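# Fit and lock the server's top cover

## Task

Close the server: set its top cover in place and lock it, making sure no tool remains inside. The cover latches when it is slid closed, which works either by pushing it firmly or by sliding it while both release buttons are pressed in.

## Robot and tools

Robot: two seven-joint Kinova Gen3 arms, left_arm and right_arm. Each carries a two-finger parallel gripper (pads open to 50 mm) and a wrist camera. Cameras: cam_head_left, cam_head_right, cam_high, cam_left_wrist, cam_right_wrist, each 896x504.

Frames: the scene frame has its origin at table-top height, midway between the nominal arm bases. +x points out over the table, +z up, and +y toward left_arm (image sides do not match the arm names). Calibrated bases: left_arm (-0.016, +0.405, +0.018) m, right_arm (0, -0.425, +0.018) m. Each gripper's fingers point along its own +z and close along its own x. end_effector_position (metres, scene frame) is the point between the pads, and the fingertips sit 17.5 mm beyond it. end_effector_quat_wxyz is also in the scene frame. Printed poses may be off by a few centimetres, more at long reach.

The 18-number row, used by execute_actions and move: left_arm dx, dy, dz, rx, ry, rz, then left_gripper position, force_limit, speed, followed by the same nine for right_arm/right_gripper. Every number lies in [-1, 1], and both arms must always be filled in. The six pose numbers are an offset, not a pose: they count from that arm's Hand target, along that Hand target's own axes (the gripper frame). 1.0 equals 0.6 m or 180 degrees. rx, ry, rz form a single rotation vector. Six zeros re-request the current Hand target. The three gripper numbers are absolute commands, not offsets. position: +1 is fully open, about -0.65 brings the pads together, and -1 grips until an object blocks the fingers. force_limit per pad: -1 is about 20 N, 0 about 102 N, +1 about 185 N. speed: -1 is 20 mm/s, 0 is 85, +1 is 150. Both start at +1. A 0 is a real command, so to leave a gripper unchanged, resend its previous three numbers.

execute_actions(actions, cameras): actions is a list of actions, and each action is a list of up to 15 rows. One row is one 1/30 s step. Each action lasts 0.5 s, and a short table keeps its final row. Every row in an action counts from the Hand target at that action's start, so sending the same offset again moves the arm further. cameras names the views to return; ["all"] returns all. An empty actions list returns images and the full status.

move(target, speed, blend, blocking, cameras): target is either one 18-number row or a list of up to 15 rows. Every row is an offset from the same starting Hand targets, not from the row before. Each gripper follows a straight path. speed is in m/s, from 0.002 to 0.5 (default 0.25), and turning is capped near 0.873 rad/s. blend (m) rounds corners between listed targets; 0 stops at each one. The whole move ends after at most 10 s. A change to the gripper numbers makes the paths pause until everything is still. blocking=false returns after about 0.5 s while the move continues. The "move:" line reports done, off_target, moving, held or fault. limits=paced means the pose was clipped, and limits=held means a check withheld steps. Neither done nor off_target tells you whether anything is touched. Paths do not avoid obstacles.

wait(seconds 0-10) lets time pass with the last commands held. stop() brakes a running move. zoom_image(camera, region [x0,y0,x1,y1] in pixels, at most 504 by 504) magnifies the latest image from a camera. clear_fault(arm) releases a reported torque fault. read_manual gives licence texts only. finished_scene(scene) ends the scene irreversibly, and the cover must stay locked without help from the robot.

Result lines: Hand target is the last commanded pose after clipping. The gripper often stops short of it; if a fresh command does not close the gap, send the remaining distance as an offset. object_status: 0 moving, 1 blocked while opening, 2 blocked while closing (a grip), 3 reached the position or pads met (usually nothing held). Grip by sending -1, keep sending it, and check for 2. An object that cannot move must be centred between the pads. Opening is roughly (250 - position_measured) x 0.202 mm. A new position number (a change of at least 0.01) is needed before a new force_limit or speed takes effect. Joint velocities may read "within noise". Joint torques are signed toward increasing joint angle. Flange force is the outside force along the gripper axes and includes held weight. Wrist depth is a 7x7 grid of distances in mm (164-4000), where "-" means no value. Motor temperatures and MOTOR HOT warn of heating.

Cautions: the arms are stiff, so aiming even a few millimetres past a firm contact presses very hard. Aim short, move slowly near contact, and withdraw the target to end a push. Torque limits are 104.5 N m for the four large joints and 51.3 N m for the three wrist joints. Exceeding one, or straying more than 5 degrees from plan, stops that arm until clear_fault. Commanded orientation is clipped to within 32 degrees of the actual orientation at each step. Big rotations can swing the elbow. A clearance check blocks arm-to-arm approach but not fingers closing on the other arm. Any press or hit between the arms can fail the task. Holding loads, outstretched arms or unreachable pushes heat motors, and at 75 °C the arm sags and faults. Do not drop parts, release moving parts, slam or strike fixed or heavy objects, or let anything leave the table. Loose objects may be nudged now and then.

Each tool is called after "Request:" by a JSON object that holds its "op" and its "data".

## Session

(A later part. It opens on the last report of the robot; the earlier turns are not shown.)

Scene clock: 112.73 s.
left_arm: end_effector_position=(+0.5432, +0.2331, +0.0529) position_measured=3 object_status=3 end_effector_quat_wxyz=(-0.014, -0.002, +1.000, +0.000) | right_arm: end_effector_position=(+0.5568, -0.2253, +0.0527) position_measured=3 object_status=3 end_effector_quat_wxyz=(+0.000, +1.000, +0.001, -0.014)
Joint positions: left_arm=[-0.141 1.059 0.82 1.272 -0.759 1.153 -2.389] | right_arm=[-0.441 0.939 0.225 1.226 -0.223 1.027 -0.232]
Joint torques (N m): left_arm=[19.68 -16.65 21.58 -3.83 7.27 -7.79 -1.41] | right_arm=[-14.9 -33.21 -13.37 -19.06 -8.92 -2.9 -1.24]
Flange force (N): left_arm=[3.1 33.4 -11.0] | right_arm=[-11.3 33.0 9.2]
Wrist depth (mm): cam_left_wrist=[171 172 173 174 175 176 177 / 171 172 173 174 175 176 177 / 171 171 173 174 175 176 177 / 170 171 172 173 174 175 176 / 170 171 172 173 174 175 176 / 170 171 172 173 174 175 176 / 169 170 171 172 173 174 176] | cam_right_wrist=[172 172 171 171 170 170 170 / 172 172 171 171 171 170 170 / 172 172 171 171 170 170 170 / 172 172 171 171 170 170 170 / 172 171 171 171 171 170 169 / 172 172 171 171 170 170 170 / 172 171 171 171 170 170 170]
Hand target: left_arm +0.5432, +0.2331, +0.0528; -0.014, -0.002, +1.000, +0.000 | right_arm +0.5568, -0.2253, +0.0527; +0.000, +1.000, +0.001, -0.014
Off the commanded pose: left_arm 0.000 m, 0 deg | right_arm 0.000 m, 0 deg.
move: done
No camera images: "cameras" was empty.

Request:
{"op": "move", "data": {"target": [[0, 0, 0, 0, 0, 0, 1, 0, 0, 0, 0, 0.001667, 0, 0, 0, 1, 0, 0]], "speed": 0.03, "cameras": []}}

Scene clock: 113.70 s.
left_arm: end_effector_position=(+0.5432, +0.2331, +0.0528) position_measured=3 object_status=3 end_effector_quat_wxyz=(-0.014, -0.002, +1.000, +0.000) | right_arm: end_effector_position=(+0.5568, -0.2253, +0.0518) position_measured=3 object_status=3 end_effector_quat_wxyz=(+0.000, +1.000, +0.001, -0.014)
Joint positions: left_arm=[-0.141 1.059 0.82 1.272 -0.759 1.153 -2.389] | right_arm=[-0.441 0.94 0.224 1.227 -0.223 1.025 -0.232]
Joint torques (N m): left_arm=[19.66 -16.51 21.52 -3.77 7.31 -7.75 -1.41] | right_arm=[-15.89 -24.84 -14.97 -15.61 -9.15 -3.22 -1.32]
Flange force (N): left_arm=[3.2 33.3 -11.2] | right_arm=[-10.8 34.6 -5.6]
Wrist depth (mm): cam_left_wrist=[171 172 173 174 175 176 177 / 170 172 173 174 175 176 177 / 170 171 172 174 174 176 176 / 170 171 172 173 174 175 176 / 170 170 172 173 174 175 176 / 170 170 172 173 174 175 176 / 170 170 171 172 174 175 175] | cam_right_wrist=[172 171 171 171 170 170 170 / 172 171 171 171 170 170 169 / 171 171 171 171 170 170 169 / 172 171 171 170 170 170 169 / 172 171 171 171 170 170 170 / 171 171 171 171 170 170 169 / 172 171 171 171 170 170 170]
Hand target: left_arm +0.5432, +0.2331, +0.0528; -0.014, -0.002, +1.000, +0.000 | right_arm +0.5568, -0.2253, +0.0517; +0.000, +1.000, +0.001, -0.014
Off the commanded pose: left_arm 0.000 m, 0 deg | right_arm 0.000 m, 0 deg.
move: done
No camera images: "cameras" was empty.

Request:
{"op": "move", "data": {"target": [[-0.013333, 0, -0.0005, 0, 0, 0, 1, 0, 0, 0.013333, 0, -0.0005, 0, 0, 0, 1, 0, 0]], "speed": 0.03, "cameras": ["cam_high", "cam_head_left"]}}

Request:
{"op": "zoom_image", "data": {"camera": "cam_high", "region": [390, 335, 430, 390]}}

Request:
{"op": "zoom_image", "data": {"camera": "cam_high", "region": [540, 255, 590, 305]}}

Scene clock: 114.87 s.
left_arm: end_effector_position=(+0.5511, +0.2331, +0.0529) position_measured=3 object_status=3 end_effector_quat_wxyz=(-0.014, -0.002, +1.000, +0.000) | right_arm: end_effector_position=(+0.5648, -0.2252, +0.0518) position_measured=3 object_status=3 end_effector_quat_wxyz=(+0.000, +1.000, +0.001, -0.014)
Joint positions: left_arm=[-0.135 1.073 0.82 1.235 -0.759 1.171 -2.405] | right_arm=[-0.433 0.956 0.225 1.19 -0.223 1.046 -0.231]
Joint torques (N m): left_arm=[18.54 -21.66 22.05 -8.21 5.82 -9.43 -1.33] | right_arm=[-14.21 -33.09 -12.44 -20.47 -8.7 -4.55 -1.3]
Flange force (N): left_arm=[11.0 33.5 -5.7] | right_arm=[-15.7 32.9 6.6]
Wrist depth (mm): cam_left_wrist=[170 171 172 173 174 176 177 / 170 171 172 173 174 175 176 / 170 171 172 173 174 175 176 / 169 170 171 173 173 175 176 / 169 170 171 172 174 175 176 / 169 170 171 172 173 174 175 / 169 170 171 172 173 174 175] | cam_right_wrist=[171 171 170 170 170 169 169 / 171 171 170 170 169 169 169 / 171 170 170 170 169 169 169 / 171 171 170 170 169 169 169 / 171 171 170 170 169 169 169 / 171 170 170 170 169 169 168 / 171 170 170 170 169 169 169]
Hand target: left_arm +0.5512, +0.2331, +0.0529; -0.014, -0.002, +1.000, +0.000 | right_arm +0.5648, -0.2253, +0.0518; +0.000, +1.000, +0.001, -0.014
Off the commanded pose: left_arm 0.000 m, 0 deg | right_arm 0.000 m, 0 deg.
move: done
Images, in order (width x height): cam_head_left 896x504, cam_high 896x504.

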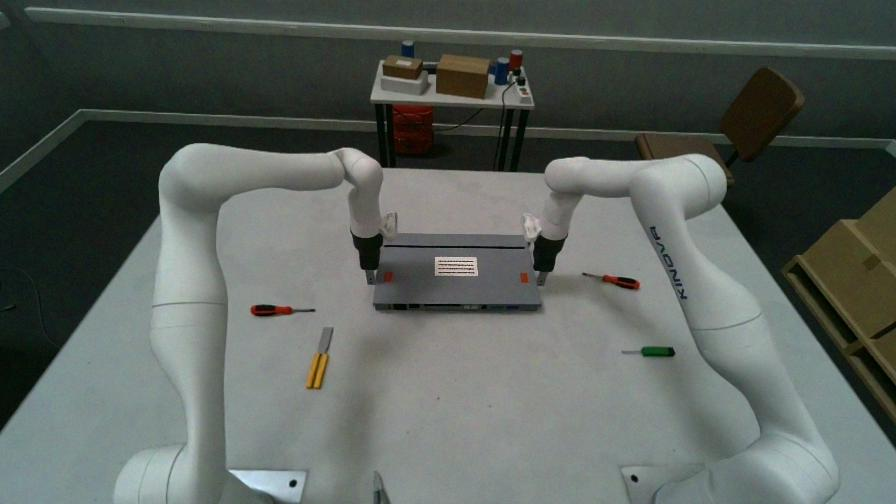

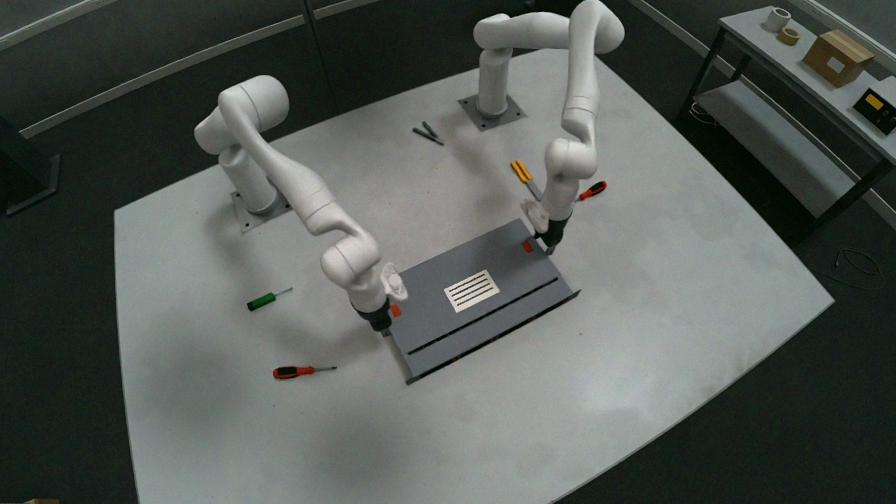

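Scaled by 9.164 from the camera's 896x504 image, which has a finer 1280x720 frame.

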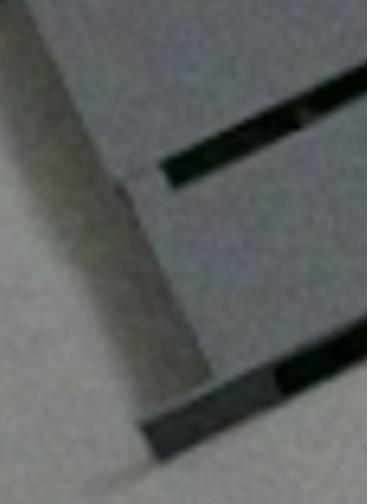

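Scaled by 10.080 from the camera's 896x504 image, which has a finer 1280x720 frame.

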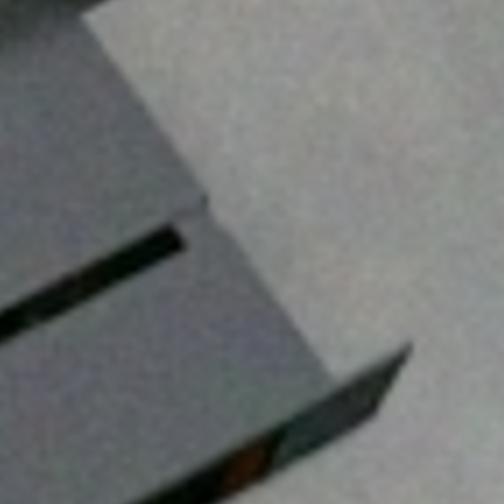

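Request:
{"op": "move", "data": {"target": [[-0.008333, 0, 0, 0, 0, 0, 1, 0, 0, 0.008333, 0, 0, 0, 0, 0, 1, 0, 0]], "speed": 0.03, "cameras": ["cam_high"]}}

Request:
{"op": "zoom_image", "data": {"camera": "cam_high", "region": [390, 335, 430, 390]}}

Request:
{"op": "zoom_image", "data": {"camera": "cam_high", "region": [540, 255, 590, 305]}}

Scene clock: 116.00 s.
left_arm: end_effector_position=(+0.5561, +0.2331, +0.0528) position_measured=3 object_status=3 end_effector_quat_wxyz=(-0.014, -0.002, +1.000, +0.000) | right_arm: end_effector_position=(+0.5698, -0.2253, +0.0517) position_measured=3 object_status=3 end_effector_quat_wxyz=(+0.000, +1.000, +0.001, -0.014)
Joint positions: left_arm=[-0.13 1.081 0.819 1.212 -0.759 1.182 -2.416] | right_arm=[-0.429 0.967 0.225 1.166 -0.223 1.059 -0.23]
Joint torques (N m): left_arm=[17.46 -23.75 21.59 -9.62 5.14 -9.8 -1.29] | right_arm=[-13.66 -31.8 -11.84 -19.71 -8.26 -4.51 -1.28]
Flange force (N): left_arm=[13.1 32.0 -3.7] | right_arm=[-16.2 31.8 4.4]
Wrist depth (mm): cam_left_wrist=[170 171 172 173 174 176 177 / 169 170 172 172 174 175 176 / 169 170 171 172 173 175 176 / 169 170 171 172 173 175 176 / 169 170 171 173 173 175 176 / 169 170 171 172 173 174 175 / 169 169 170 172 173 174 175] | cam_right_wrist=[171 171 170 170 169 169 169 / 171 171 170 170 169 169 169 / 171 171 170 170 169 169 169 / 171 170 170 170 169 169 168 / 171 171 170 170 169 169 168 / 171 170 170 170 169 169 169 / 171 171 170 170 169 169 168]
Hand target: left_arm +0.5562, +0.2331, +0.0528; -0.014, -0.002, +1.000, +0.000 | right_arm +0.5698, -0.2253, +0.0517; +0.000, +1.000, +0.001, -0.014
Off the commanded pose: left_arm 0.000 m, 0 deg | right_arm 0.000 m, 0 deg.
move: done
Images, in order (width x height): cam_high 896x504.

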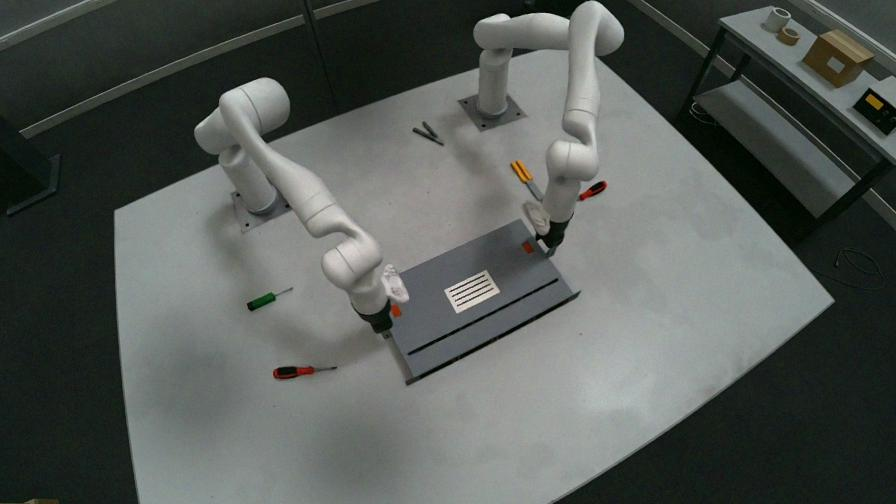

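Scaled by 9.164 from the camera's 896x504 image, which has a finer 1280x720 frame.

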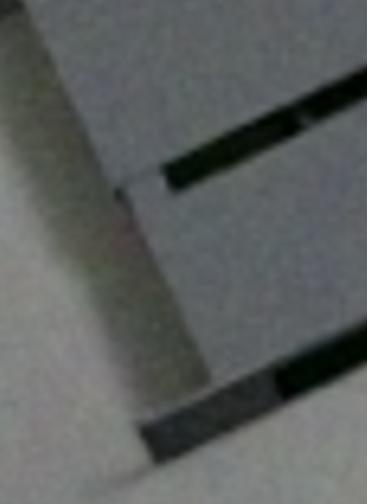

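Scaled by 10.080 from the camera's 896x504 image, which has a finer 1280x720 frame.

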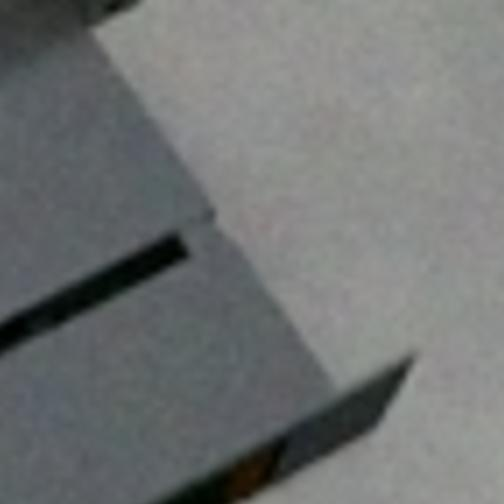

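Request:
{"op": "execute_actions", "data": {"actions": [], "cameras": ["cam_left_wrist", "cam_right_wrist", "cam_head_left"]}}

Scene clock: 121.17 s.
left_arm: end_effector_position=(+0.5562, +0.2331, +0.0528) position_measured=3 object_status=3 end_effector_quat_wxyz=(-0.014, -0.002, +1.000, +0.000) | right_arm: end_effector_position=(+0.5698, -0.2253, +0.0517) position_measured=3 object_status=3 end_effector_quat_wxyz=(+0.000, +1.000, +0.001, -0.014)
Joint positions: left_arm=[-0.13 1.081 0.819 1.212 -0.759 1.182 -2.416] | right_arm=[-0.429 0.967 0.225 1.166 -0.223 1.059 -0.23]
Joint velocities: within noise
Joint torques (N m): left_arm=[17.38 -23.72 21.49 -9.9 5.06 -9.91 -1.25] | right_arm=[-13.62 -31.86 -11.86 -19.88 -8.25 -4.54 -1.28]
Motor temperatures (°C): left_arm=[37 40 35 41 39 45 42] | right_arm=[38 41 36 34 49 43 42]
Flange force (N): left_arm=[14.0 32.2 -3.9] | right_arm=[-16.8 31.9 4.6]
Wrist depth (mm): cam_left_wrist=[170 171 172 173 174 175 176 / 169 171 172 173 174 175 176 / 169 170 171 173 173 175 176 / 169 170 171 172 173 175 175 / 169 170 171 173 174 174 175 / 169 169 171 172 173 174 175 / 168 169 170 172 173 174 175] | cam_right_wrist=[171 171 170 170 169 169 169 / 171 171 170 170 169 169 169 / 171 170 170 170 169 169 169 / 171 171 170 170 169 169 169 / 171 171 170 170 169 169 169 / 171 171 170 170 169 169 169 / 171 170 170 170 169 169 168]
Hand target: left_arm +0.5562, +0.2331, +0.0528; -0.014, -0.002, +1.000, +0.000 | right_arm +0.5698, -0.2253, +0.0517; +0.000, +1.000, +0.001, -0.014
Tool commands: left_gripper/position=+1.0 left_gripper/force_limit=+0.0 left_gripper/speed=+0.0 right_gripper/position=+1.0 right_gripper/force_limit=+0.0 right_gripper/speed=+0.0
Off the commanded pose: left_arm 0.000 m, 0 deg | right_arm 0.000 m, 0 deg.
Images, in order (width x height): cam_head_left 896x504, cam_left_wrist 896x504, cam_right_wrist 896x504.

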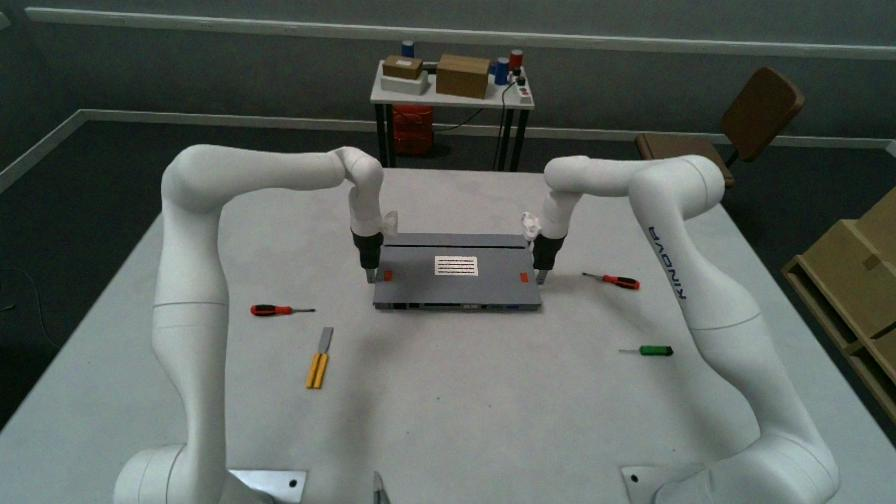

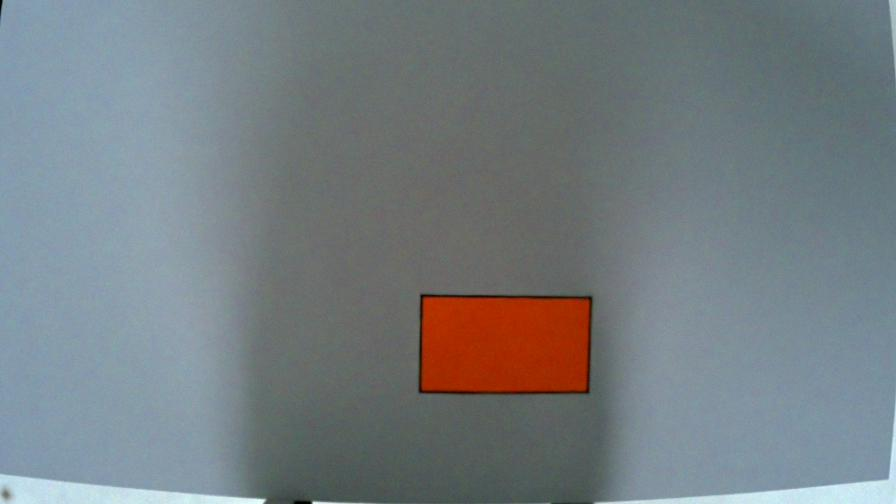

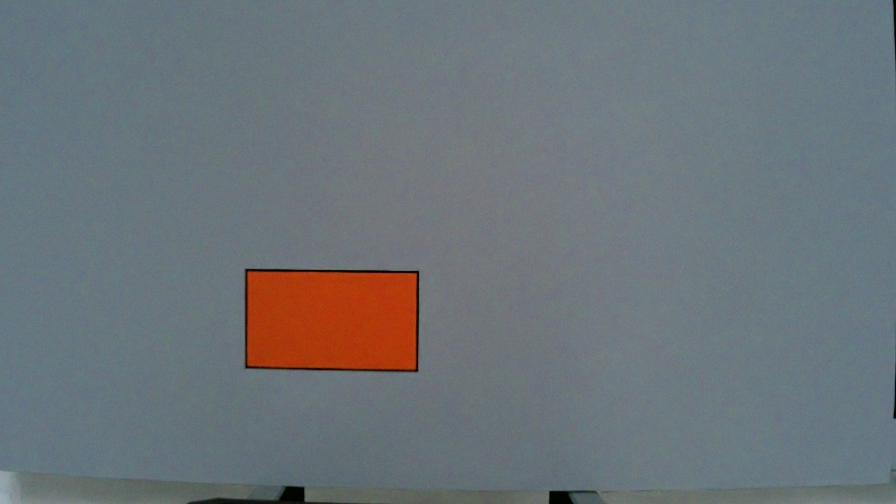

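Request:
{"op": "move", "data": {"target": [[-0.00016, 0.03333, 0, 0, 0, 0, 1, 0, 0, -0.00009, 0.03333, 0, 0, 0, 0, 1, 0, 0], [0.011593, 0.019880, -0.070028, 0.00718, -0.00721, -0.49845, 1, 0, 0, -0.015462, 0.019463, -0.071753, 0.00721, 0.00719, 0.50084, 1, 0, 0], [0.020540, -0.021073, -0.038093, 0.00718, -0.00721, -0.49845, 1, 0, 0, -0.027758, -0.022408, -0.039715, 0.00721, 0.00719, 0.50084, 1, 0, 0]], "speed": [0.08, 0.4, 0.15], "blend": [0.006, 0.01, 0], "cameras": ["all"]}}

Scene clock: 126.10 s.
left_arm: end_effector_position=(+0.5445, +0.2205, +0.0760) position_measured=3 object_status=3 end_effector_quat_wxyz=(+0.000, +0.707, -0.707, +0.000) | right_arm: end_effector_position=(+0.5538, -0.2119, +0.0760) position_measured=3 object_status=3 end_effector_quat_wxyz=(+0.000, +0.707, -0.707, +0.000)
Joint positions: left_arm=[0.021 0.922 0.482 1.266 -0.439 1.055 -0.999] | right_arm=[-0.65 0.958 0.609 1.252 -0.554 1.096 -1.613]
Joint torques (N m): left_arm=[0.82 -23.54 3.31 -7.7 0.03 -0.23 -0.27] | right_arm=[0.36 -24.95 4.43 -9.27 0.37 0.33 -0.25]
Flange force (N): left_arm=[-1.4 1.6 -1.8] | right_arm=[2.9 8.2 4.4]
Wrist depth (mm): cam_left_wrist=[242 243 244 198 240 199 241 / 242 243 243 197 197 198 198 / 242 242 242 197 197 198 198 / 241 242 242 196 197 197 197 / 241 241 242 196 196 197 197 / 240 241 241 196 196 196 197 / 240 240 240 195 196 196 196] | cam_right_wrist=[194 194 195 196 242 243 243 / 194 194 195 195 242 242 243 / 194 194 195 195 242 242 243 / 194 194 195 195 242 242 243 / 193 194 195 195 242 242 242 / 194 194 195 195 242 242 243 / 194 194 195 195 242 242 243]
Hand target: left_arm +0.5445, +0.2204, +0.0760; +0.000, +0.707, -0.707, +0.000 | right_arm +0.5538, -0.2119, +0.0759; +0.000, +0.707, -0.707, +0.000
Off the commanded pose: left_arm 0.000 m, 0 deg | right_arm 0.000 m, 0 deg.
move: done

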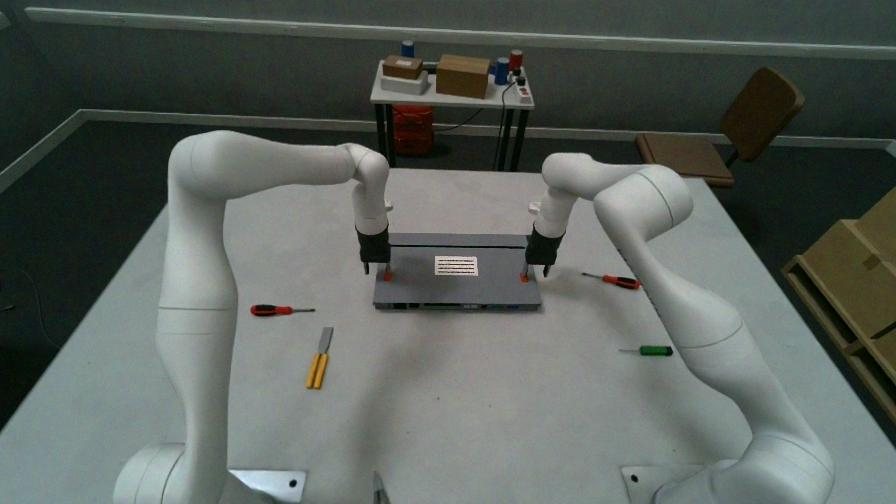

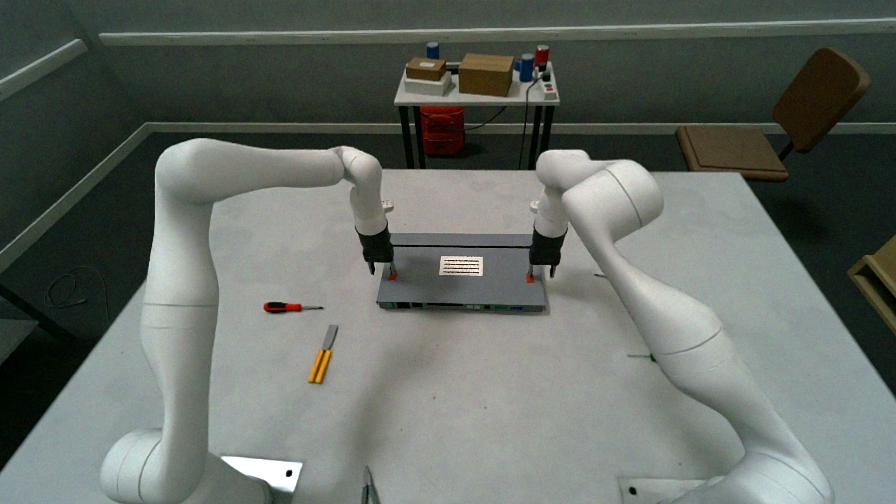

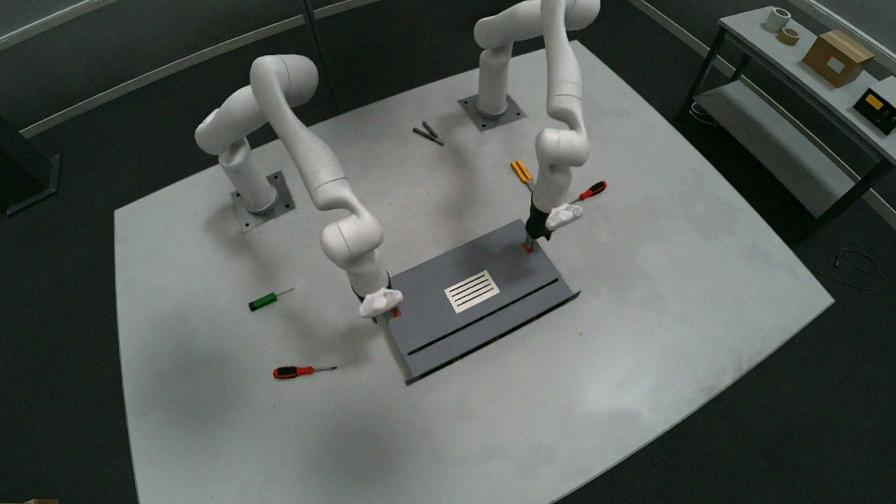

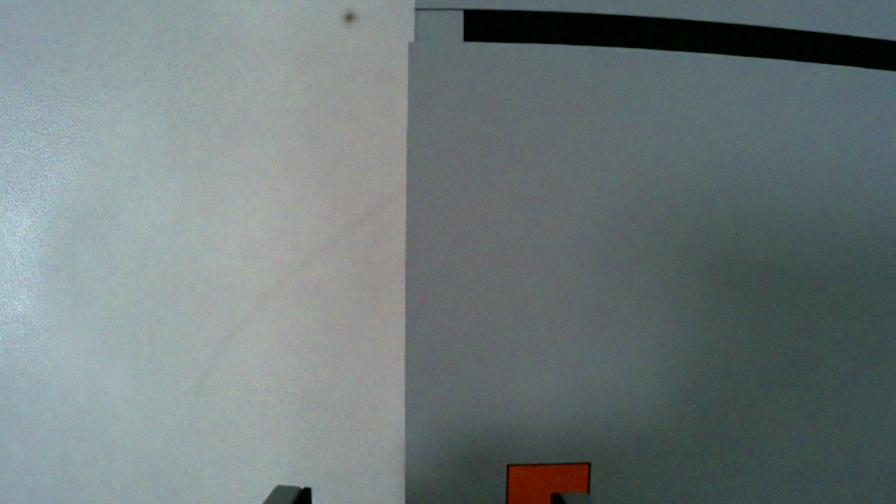

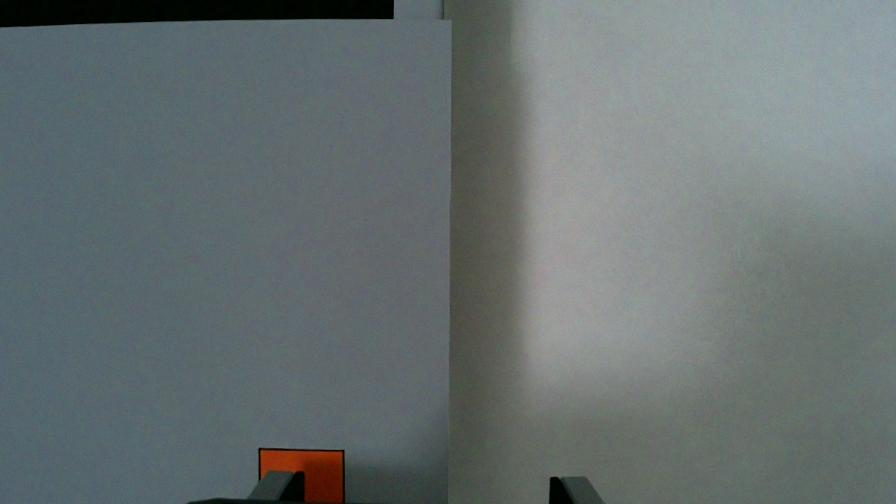

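Request:
{"op": "move", "data": {"target": [[-0.005, 0, 0.015, 0, 0, 0, 1, 0, 0, 0.003333, 0, 0.01483, 0, 0, 0, 1, 0, 0]], "speed": 0.06, "cameras": ["cam_left_wrist", "cam_right_wrist"]}}

Scene clock: 128.60 s.
left_arm: end_effector_position=(+0.5446, +0.2234, +0.0670) position_measured=3 object_status=3 end_effector_quat_wxyz=(+0.000, +0.707, -0.707, +0.000) | right_arm: end_effector_position=(+0.5538, -0.2139, +0.0671) position_measured=3 object_status=3 end_effector_quat_wxyz=(+0.000, +0.707, -0.707, +0.000)
Joint positions: left_arm=[0.017 0.932 0.478 1.278 -0.444 1.035 -0.999] | right_arm=[-0.646 0.968 0.603 1.262 -0.559 1.076 -1.605]
Joint torques (N m): left_arm=[0.52 -23.64 3.29 -7.62 0.05 -0.38 -0.28] | right_arm=[0.36 -25.17 4.36 -9.2 0.37 0.23 -0.19]
Flange force (N): left_arm=[-0.6 1.1 -2.0] | right_arm=[2.6 7.8 4.3]
Wrist depth (mm): cam_left_wrist=[233 234 234 190 231 190 232 / 233 233 234 188 188 189 189 / 233 233 234 188 188 188 189 / 232 232 233 187 188 188 188 / 232 233 232 187 187 187 188 / 231 232 232 186 187 188 188 / 231 232 232 186 187 187 187] | cam_right_wrist=[185 186 186 187 233 233 234 / 185 185 186 186 233 234 234 / 185 185 186 186 233 234 234 / 185 185 186 186 233 233 234 / 185 185 186 186 233 233 234 / 185 185 186 186 232 233 234 / 185 185 186 186 233 233 234]
Hand target: left_arm +0.5446, +0.2234, +0.0670; +0.000, +0.707, -0.707, +0.000 | right_arm +0.5538, -0.2139, +0.0670; +0.000, +0.707, -0.707, +0.000
Off the commanded pose: left_arm 0.000 m, 0 deg | right_arm 0.000 m, 0 deg.
move: done
Images, in order (width x height): cam_left_wrist 896x504, cam_right_wrist 896x504.

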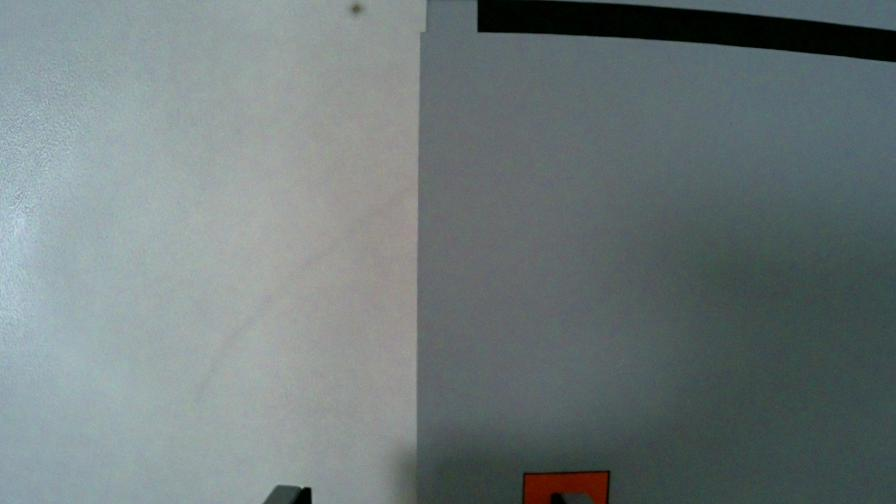

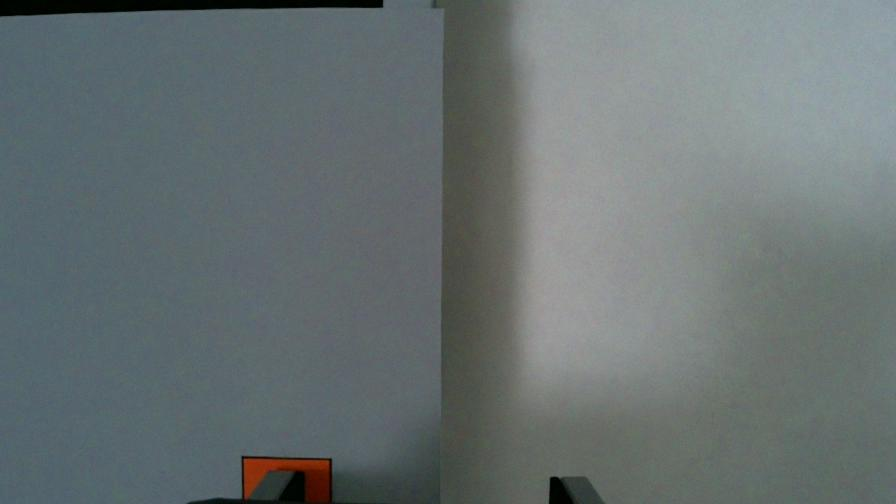

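Request:
{"op": "move", "data": {"target": [[0, 0, 0.003333, 0, 0, 0, 1, 0, 0, 0, 0, 0.003333, 0, 0, 0, 1, 0, 0]], "speed": 0.02, "cameras": []}}

Scene clock: 129.43 s.
left_arm: end_effector_position=(+0.5446, +0.2234, +0.0650) position_measured=3 object_status=3 end_effector_quat_wxyz=(+0.000, +0.707, -0.707, +0.000) | right_arm: end_effector_position=(+0.5538, -0.2139, +0.0651) position_measured=3 object_status=3 end_effector_quat_wxyz=(+0.000, +0.707, -0.707, +0.000)
Joint positions: left_arm=[0.017 0.935 0.477 1.279 -0.445 1.031 -0.999] | right_arm=[-0.645 0.971 0.602 1.264 -0.561 1.072 -1.604]
Joint torques (N m): left_arm=[0.52 -23.57 3.28 -7.52 0.03 -0.3 -0.3] | right_arm=[0.33 -25.19 4.42 -9.11 0.39 0.28 -0.21]
Flange force (N): left_arm=[-0.6 1.1 -2.0] | right_arm=[2.6 7.5 4.4]
Wrist depth (mm): cam_left_wrist=[231 232 232 188 230 188 230 / 231 231 232 186 187 187 187 / 231 231 232 186 186 186 187 / 230 230 231 185 186 186 187 / 230 230 231 185 186 186 186 / 229 230 230 184 185 185 186 / 229 229 230 184 185 185 185] | cam_right_wrist=[183 183 184 186 231 232 232 / 183 183 184 231 231 232 232 / 183 183 184 230 231 231 232 / 183 183 184 184 231 232 232 / 183 183 184 230 231 231 232 / 183 183 184 230 231 231 232 / 183 183 184 230 230 231 232]
Hand target: left_arm +0.5446, +0.2234, +0.0650; +0.000, +0.707, -0.707, +0.000 | right_arm +0.5538, -0.2139, +0.0651; +0.000, +0.707, -0.707, +0.000
Off the commanded pose: left_arm 0.000 m, 0 deg | right_arm 0.000 m, 0 deg.
move: done
No camera images: "cameras" was empty.

Request:
{"op": "move", "data": {"target": [[0, 0, 0.0025, 0, 0, 0, 1, 0, 0, 0, 0, 0.0025, 0, 0, 0, 1, 0, 0]], "speed": 0.02, "cameras": []}}

Scene clock: 130.23 s.
left_arm: end_effector_position=(+0.5446, +0.2234, +0.0635) position_measured=3 object_status=3 end_effector_quat_wxyz=(+0.000, +0.707, -0.707, +0.000) | right_arm: end_effector_position=(+0.5538, -0.2139, +0.0636) position_measured=3 object_status=3 end_effector_quat_wxyz=(+0.000, +0.707, -0.707, +0.000)
Joint positions: left_arm=[0.017 0.937 0.476 1.28 -0.446 1.028 -0.998] | right_arm=[-0.645 0.973 0.601 1.265 -0.562 1.069 -1.603]
Joint torques (N m): left_arm=[0.52 -23.61 3.32 -7.55 0.03 -0.26 -0.29] | right_arm=[0.31 -22.17 3.72 -8.38 0.31 -0.16 -0.22]
Flange force (N): left_arm=[-0.7 1.3 -1.9] | right_arm=[3.2 8.9 -1.5]
Wrist depth (mm): cam_left_wrist=[230 231 231 186 228 186 229 / 230 230 231 185 185 185 186 / 229 229 230 184 185 185 186 / 229 229 230 184 184 185 185 / 229 229 229 184 184 184 185 / 227 228 229 183 184 184 184 / 227 228 228 183 183 184 184] | cam_right_wrist=[182 182 182 229 230 230 230 / 182 182 182 229 230 230 231 / 182 182 182 229 230 230 231 / 182 182 182 183 230 230 231 / 182 182 182 229 230 230 231 / 182 182 182 229 230 230 231 / 182 182 183 229 229 230 231]
Hand target: left_arm +0.5446, +0.2234, +0.0635; +0.000, +0.707, -0.707, +0.000 | right_arm +0.5538, -0.2139, +0.0636; +0.000, +0.707, -0.707, +0.000
Off the commanded pose: left_arm 0.000 m, 0 deg | right_arm 0.000 m, 0 deg.
move: done
No camera images: "cameras" was empty.

Request:
{"op": "move", "data": {"target": [[0, 0, 0.0025, 0, 0, 0, 1, 0, 0, 0, 0, 0.001667, 0, 0, 0, 1, 0, 0]], "speed": 0.02, "cameras": []}}

Scene clock: 133.47 s.
left_arm: end_effector_position=(+0.5446, +0.2234, +0.0620) position_measured=3 object_status=3 end_effector_quat_wxyz=(+0.000, +0.707, -0.707, +0.000) | right_arm: end_effector_position=(+0.5538, -0.2139, +0.0626) position_measured=3 object_status=3 end_effector_quat_wxyz=(+0.000, +0.707, -0.707, +0.000)
Joint positions: left_arm=[0.018 0.939 0.475 1.281 -0.446 1.025 -0.997] | right_arm=[-0.645 0.974 0.6 1.266 -0.563 1.067 -1.602]
Joint torques (N m): left_arm=[0.61 -20.32 2.51 -6.97 -0.21 -1.02 -0.22] | right_arm=[0.33 -21.51 3.61 -8.32 0.31 -0.29 -0.24]
Flange force (N): left_arm=[-1.6 3.2 -8.9] | right_arm=[3.5 9.7 -2.7]
Wrist depth (mm): cam_left_wrist=[229 229 230 185 227 185 227 / 228 229 230 184 184 184 185 / 228 229 229 183 183 184 184 / 227 228 229 183 183 183 184 / 227 228 229 183 183 183 183 / 227 227 228 182 182 182 183 / 226 227 227 182 182 182 183] | cam_right_wrist=[181 181 182 228 229 229 230 / 181 181 182 228 229 229 230 / 181 181 182 228 229 229 230 / 181 181 182 182 228 229 230 / 181 181 181 228 228 229 229 / 181 181 181 228 229 229 229 / 181 181 181 228 228 229 229]
Hand target: left_arm +0.5446, +0.2234, +0.0620; +0.000, +0.707, -0.707, +0.000 | right_arm +0.5538, -0.2139, +0.0626; +0.000, +0.707, -0.707, +0.000
Off the commanded pose: left_arm 0.000 m, 0 deg | right_arm 0.000 m, 0 deg.
move: done
No camera images: "cameras" was empty.

Request:
{"op": "move", "data": {"target": [[0, 0, 0.003333, 0, 0, 0, 1, 0, 0, 0, 0, 0.003333, 0, 0, 0, 1, 0, 0]], "speed": 0.02, "cameras": []}}

Scene clock: 134.33 s.
left_arm: end_effector_position=(+0.5446, +0.2234, +0.0600) position_measured=3 object_status=3 end_effector_quat_wxyz=(+0.000, +0.707, -0.707, +0.000) | right_arm: end_effector_position=(+0.5538, -0.2139, +0.0606) position_measured=3 object_status=3 end_effector_quat_wxyz=(+0.000, +0.707, -0.707, +0.000)
Joint positions: left_arm=[0.018 0.942 0.474 1.283 -0.448 1.021 -0.996] | right_arm=[-0.644 0.977 0.599 1.267 -0.564 1.064 -1.601]
Joint torques (N m): left_arm=[0.68 -19.15 2.28 -6.94 -0.31 -1.38 -0.19] | right_arm=[0.42 -20.27 3.31 -8.18 0.25 -0.67 -0.31]
Flange force (N): left_arm=[-2.2 4.5 -11.5] | right_arm=[3.8 10.7 -5.5]
Wrist depth (mm): cam_left_wrist=[227 228 228 183 225 184 226 / 226 227 228 182 182 182 183 / 227 227 227 182 182 182 183 / 226 226 227 181 181 182 182 / 225 226 226 181 181 181 182 / 225 225 226 180 180 181 181 / 224 225 225 180 180 181 181] | cam_right_wrist=[179 179 180 227 227 227 228 / 179 179 179 227 227 227 228 / 179 179 179 226 227 227 228 / 179 179 180 180 227 227 228 / 179 179 179 226 227 227 228 / 179 179 179 226 227 227 227 / 178 179 179 226 227 227 227]
Hand target: left_arm +0.5446, +0.2234, +0.0600; +0.000, +0.707, -0.707, +0.000 | right_arm +0.5538, -0.2139, +0.0606; +0.000, +0.707, -0.707, +0.000
Off the commanded pose: left_arm 0.000 m, 0 deg | right_arm 0.000 m, 0 deg.
move: done
No camera images: "cameras" was empty.

Request:
{"op": "move", "data": {"target": [[0, 0, 0.00167, 0, 0, 0, 1, 0, 0, 0, 0, 0.00167, 0, 0, 0, 1, 0, 0]], "speed": 0.02, "cameras": ["cam_left_wrist", "cam_right_wrist"]}}

Scene clock: 135.20 s.
left_arm: end_effector_position=(+0.5446, +0.2234, +0.0590) position_measured=3 object_status=3 end_effector_quat_wxyz=(+0.000, +0.707, -0.707, +0.000) | right_arm: end_effector_position=(+0.5538, -0.2139, +0.0596) position_measured=3 object_status=3 end_effector_quat_wxyz=(+0.000, +0.707, -0.707, +0.000)
Joint positions: left_arm=[0.018 0.943 0.474 1.283 -0.448 1.019 -0.996] | right_arm=[-0.644 0.978 0.599 1.268 -0.565 1.062 -1.601]
Joint torques (N m): left_arm=[0.67 -18.52 2.15 -6.88 -0.35 -1.57 -0.16] | right_arm=[0.39 -19.65 3.17 -8.15 0.26 -0.86 -0.32]
Flange force (N): left_arm=[-2.4 5.0 -12.9] | right_arm=[4.1 11.3 -6.8]
Wrist depth (mm): cam_left_wrist=[226 227 227 182 224 182 225 / 226 226 227 181 181 181 182 / 225 226 226 180 181 181 181 / 225 225 226 180 180 181 181 / 224 225 225 180 180 180 181 / 224 224 225 179 180 180 180 / 223 224 224 179 179 179 180] | cam_right_wrist=[178 178 179 226 226 226 227 / 178 178 178 225 226 227 227 / 178 178 179 226 226 226 227 / 178 178 178 179 226 226 227 / 178 178 179 225 226 226 227 / 178 178 178 225 225 226 227 / 177 178 179 225 225 226 227]
Hand target: left_arm +0.5446, +0.2234, +0.0590; +0.000, +0.707, -0.707, +0.000 | right_arm +0.5538, -0.2139, +0.0596; +0.000, +0.707, -0.707, +0.000
Off the commanded pose: left_arm 0.000 m, 0 deg | right_arm 0.000 m, 0 deg.
move: done
Images, in order (width x height): cam_left_wrist 896x504, cam_right_wrist 896x504.

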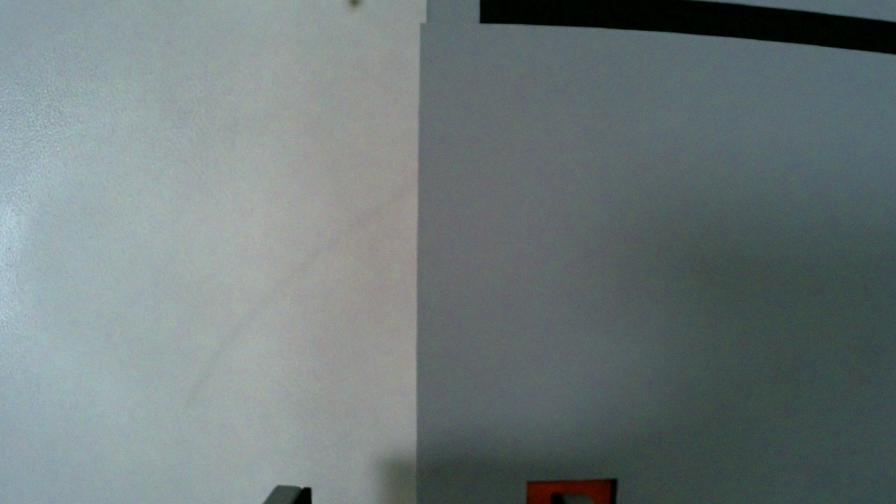

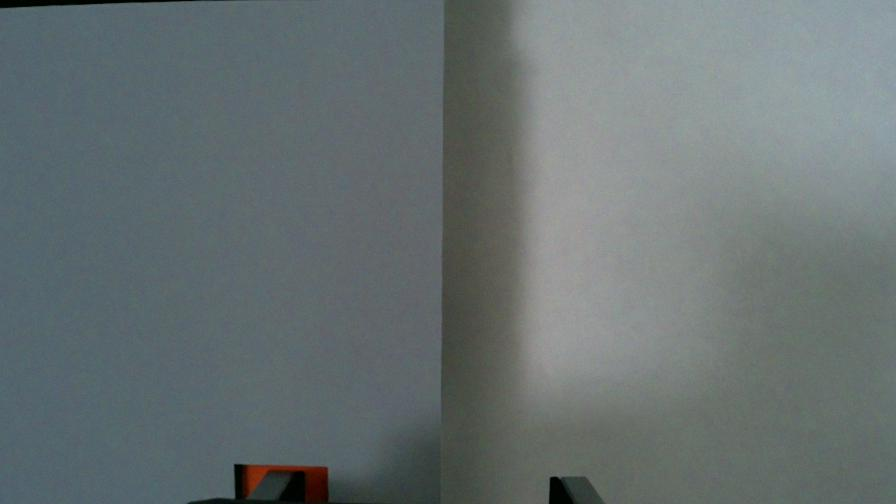

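Request:
{"op": "move", "data": {"target": [[0, -0.005833, 0, 0, 0, 0, 1, 0, 0, 0, -0.01, 0, 0, 0, 0, 1, 0, 0]], "speed": 0.02, "cameras": ["cam_left_wrist", "cam_right_wrist"]}}

Scene clock: 136.17 s.
left_arm: end_effector_position=(+0.5481, +0.2234, +0.0590) position_measured=3 object_status=3 end_effector_quat_wxyz=(+0.000, +0.707, -0.707, +0.000) | right_arm: end_effector_position=(+0.5598, -0.2138, +0.0595) position_measured=3 object_status=3 end_effector_quat_wxyz=(+0.000, +0.707, -0.707, +0.000)
Joint positions: left_arm=[0.019 0.95 0.474 1.268 -0.448 1.027 -1.001] | right_arm=[-0.635 0.989 0.598 1.241 -0.564 1.075 -1.604]
Joint torques (N m): left_arm=[-0.17 -18.52 1.2 -6.54 -0.74 -1.06 -0.19] | right_arm=[3.72 -19.62 6.56 -13.62 -0.07 -6.44 -0.87]
Flange force (N): left_arm=[-0.7 4.6 -12.7] | right_arm=[5.8 28.9 -12.6]
Wrist depth (mm): cam_left_wrist=[226 227 227 182 182 182 225 / 226 226 226 181 181 182 182 / 225 226 226 180 181 181 181 / 225 225 226 180 181 181 181 / 224 225 225 180 180 180 181 / 224 224 225 179 180 180 181 / 223 224 224 179 179 179 180] | cam_right_wrist=[178 178 178 225 225 226 226 / 178 178 178 225 225 226 226 / 177 178 178 225 225 226 226 / 177 178 178 179 225 226 227 / 178 178 178 225 225 225 226 / 178 178 178 225 225 226 226 / 177 178 178 225 225 226 226]
Hand target: left_arm +0.5481, +0.2234, +0.0590; +0.000, +0.707, -0.707, +0.000 | right_arm +0.5598, -0.2139, +0.0595; +0.000, +0.707, -0.707, +0.000
Off the commanded pose: left_arm 0.000 m, 0 deg | right_arm 0.000 m, 0 deg.
move: done
Images, in order (width x height): cam_left_wrist 896x504, cam_right_wrist 896x504.

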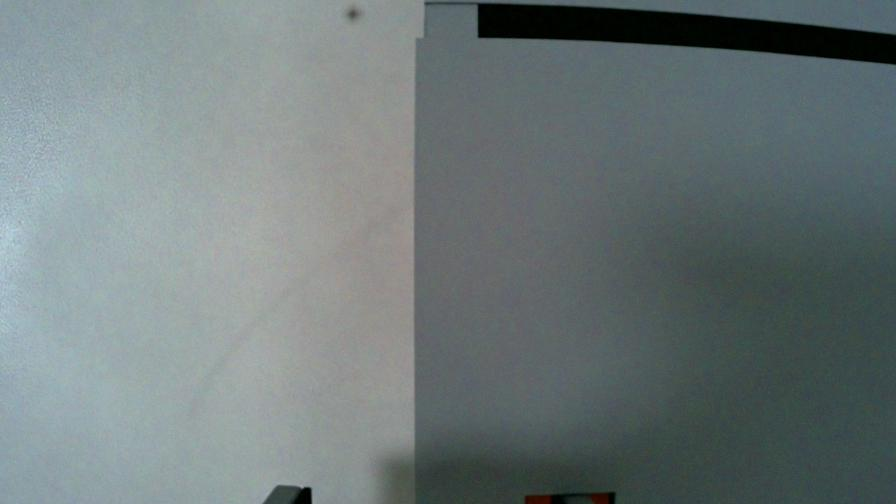

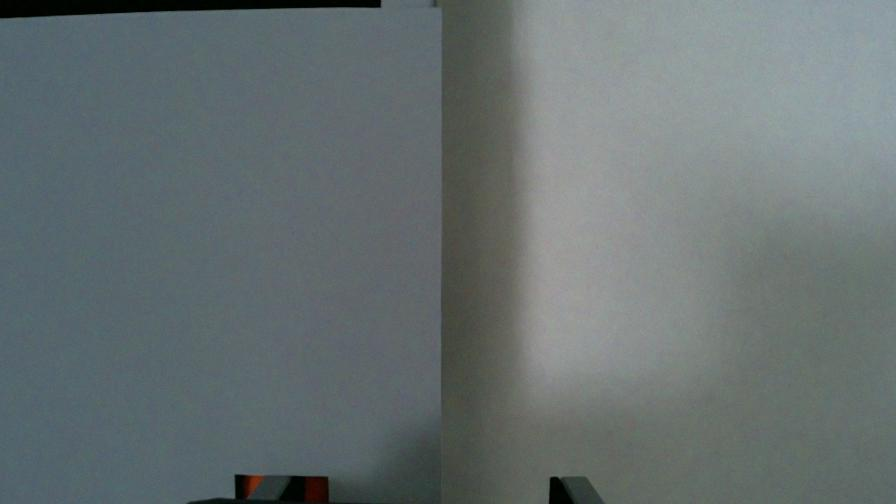

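Request:
{"op": "move", "data": {"target": [[0, -0.005, 0, 0, 0, 0, 1, 0, 0, 0, -0.005, 0, 0, 0, 0, 1, 0, 0]], "speed": 0.02, "cameras": ["cam_left_wrist", "cam_right_wrist"]}}

Scene clock: 137.30 s.
left_arm: end_effector_position=(+0.5510, +0.2234, +0.0590) position_measured=3 object_status=3 end_effector_quat_wxyz=(+0.000, +0.707, -0.707, +0.000) | right_arm: end_effector_position=(+0.5628, -0.2139, +0.0596) position_measured=3 object_status=3 end_effector_quat_wxyz=(+0.000, +0.707, -0.707, +0.000)
Joint positions: left_arm=[0.02 0.955 0.474 1.254 -0.448 1.034 -1.005] | right_arm=[-0.63 0.995 0.599 1.228 -0.564 1.082 -1.606]
Joint torques (N m): left_arm=[-1.28 -18.01 0.12 -10.01 -1.78 -3.68 0] | right_arm=[3.52 -20.48 6.4 -12.25 0.32 -4.96 -0.74]
Flange force (N): left_arm=[-2.2 14.5 -17.4] | right_arm=[4.2 24.5 -9.6]
Wrist depth (mm): cam_left_wrist=[226 226 227 182 223 182 224 / 225 226 227 181 181 181 182 / 225 225 226 180 181 181 181 / 224 225 226 180 180 180 181 / 224 225 225 179 180 180 181 / 224 224 224 179 179 180 180 / 223 224 224 179 179 179 180] | cam_right_wrist=[178 178 178 225 225 226 226 / 178 178 178 225 225 226 226 / 178 178 178 225 225 226 226 / 177 178 178 179 225 226 226 / 177 178 178 225 225 226 226 / 178 178 178 225 225 226 227 / 177 178 178 225 226 226 226]
Hand target: left_arm +0.5511, +0.2234, +0.0590; +0.000, +0.707, -0.707, +0.000 | right_arm +0.5628, -0.2139, +0.0595; +0.000, +0.707, -0.707, +0.000
Off the commanded pose: left_arm 0.000 m, 0 deg | right_arm 0.000 m, 0 deg.
move: done
Images, in order (width x height): cam_left_wrist 896x504, cam_right_wrist 896x504.

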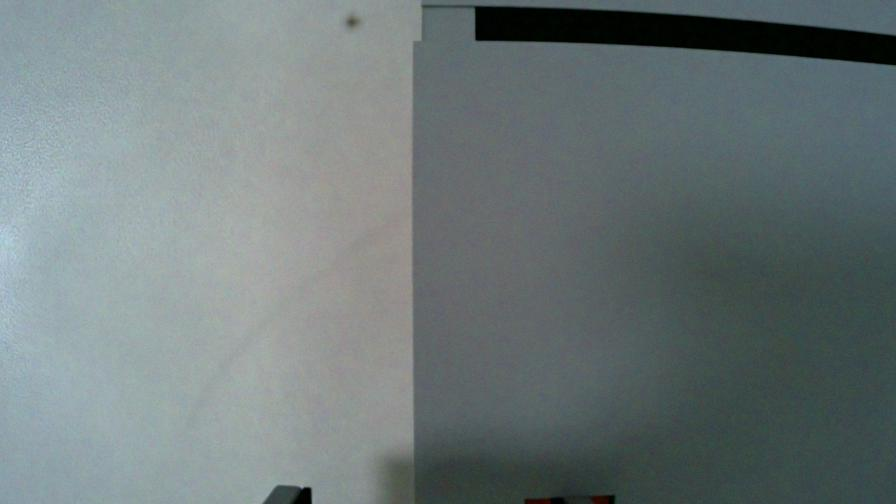

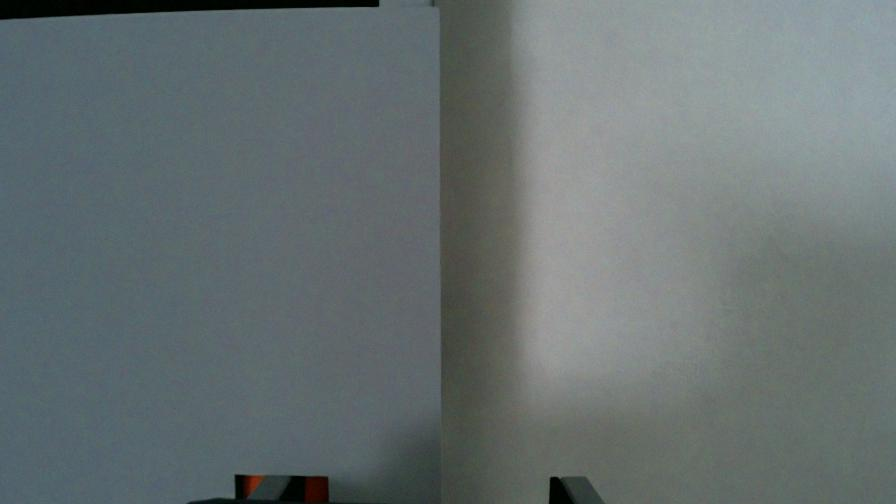

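Request:
{"op": "move", "data": {"target": [[0, 0.002, 0.00333, 0, 0, 0, 1, 0, 0, 0, 0.002, 0.00333, 0, 0, 0, 1, 0, 0]], "speed": 0.02, "cameras": []}}

Scene clock: 138.60 s.
left_arm: end_effector_position=(+0.5499, +0.2234, +0.0570) position_measured=3 object_status=3 end_effector_quat_wxyz=(+0.000, +0.707, -0.707, +0.000) | right_arm: end_effector_position=(+0.5617, -0.2139, +0.0576) position_measured=3 object_status=3 end_effector_quat_wxyz=(+0.000, +0.707, -0.707, +0.000)
Joint positions: left_arm=[0.02 0.956 0.473 1.261 -0.449 1.027 -1.002] | right_arm=[-0.632 0.995 0.597 1.234 -0.566 1.076 -1.604]
Joint torques (N m): left_arm=[0.73 -14.85 1.17 -3.67 -0.25 -0.34 -0.26] | right_arm=[1.31 -12.78 2.44 -4.91 1.02 -0.81 -0.34]
Flange force (N): left_arm=[-1.0 1.0 -18.2] | right_arm=[2.6 11.5 -18.5]
Wrist depth (mm): cam_left_wrist=[225 225 226 181 222 181 181 / 224 224 225 179 179 180 180 / 223 224 225 179 179 179 180 / 223 224 224 178 179 179 180 / 223 223 224 178 178 179 179 / 222 222 223 178 178 179 178 / 221 222 223 177 178 178 178] | cam_right_wrist=[177 177 177 224 224 225 225 / 176 177 177 224 225 225 225 / 176 177 177 224 224 225 225 / 176 177 177 177 224 224 225 / 176 177 177 224 224 224 225 / 176 177 177 223 224 224 225 / 176 176 177 224 224 225 225]
Hand target: left_arm +0.5499, +0.2234, +0.0570; +0.000, +0.707, -0.707, +0.000 | right_arm +0.5616, -0.2139, +0.0575; +0.000, +0.707, -0.707, +0.000
Off the commanded pose: left_arm 0.000 m, 0 deg | right_arm 0.000 m, 0 deg.
move: done
No camera images: "cameras" was empty.


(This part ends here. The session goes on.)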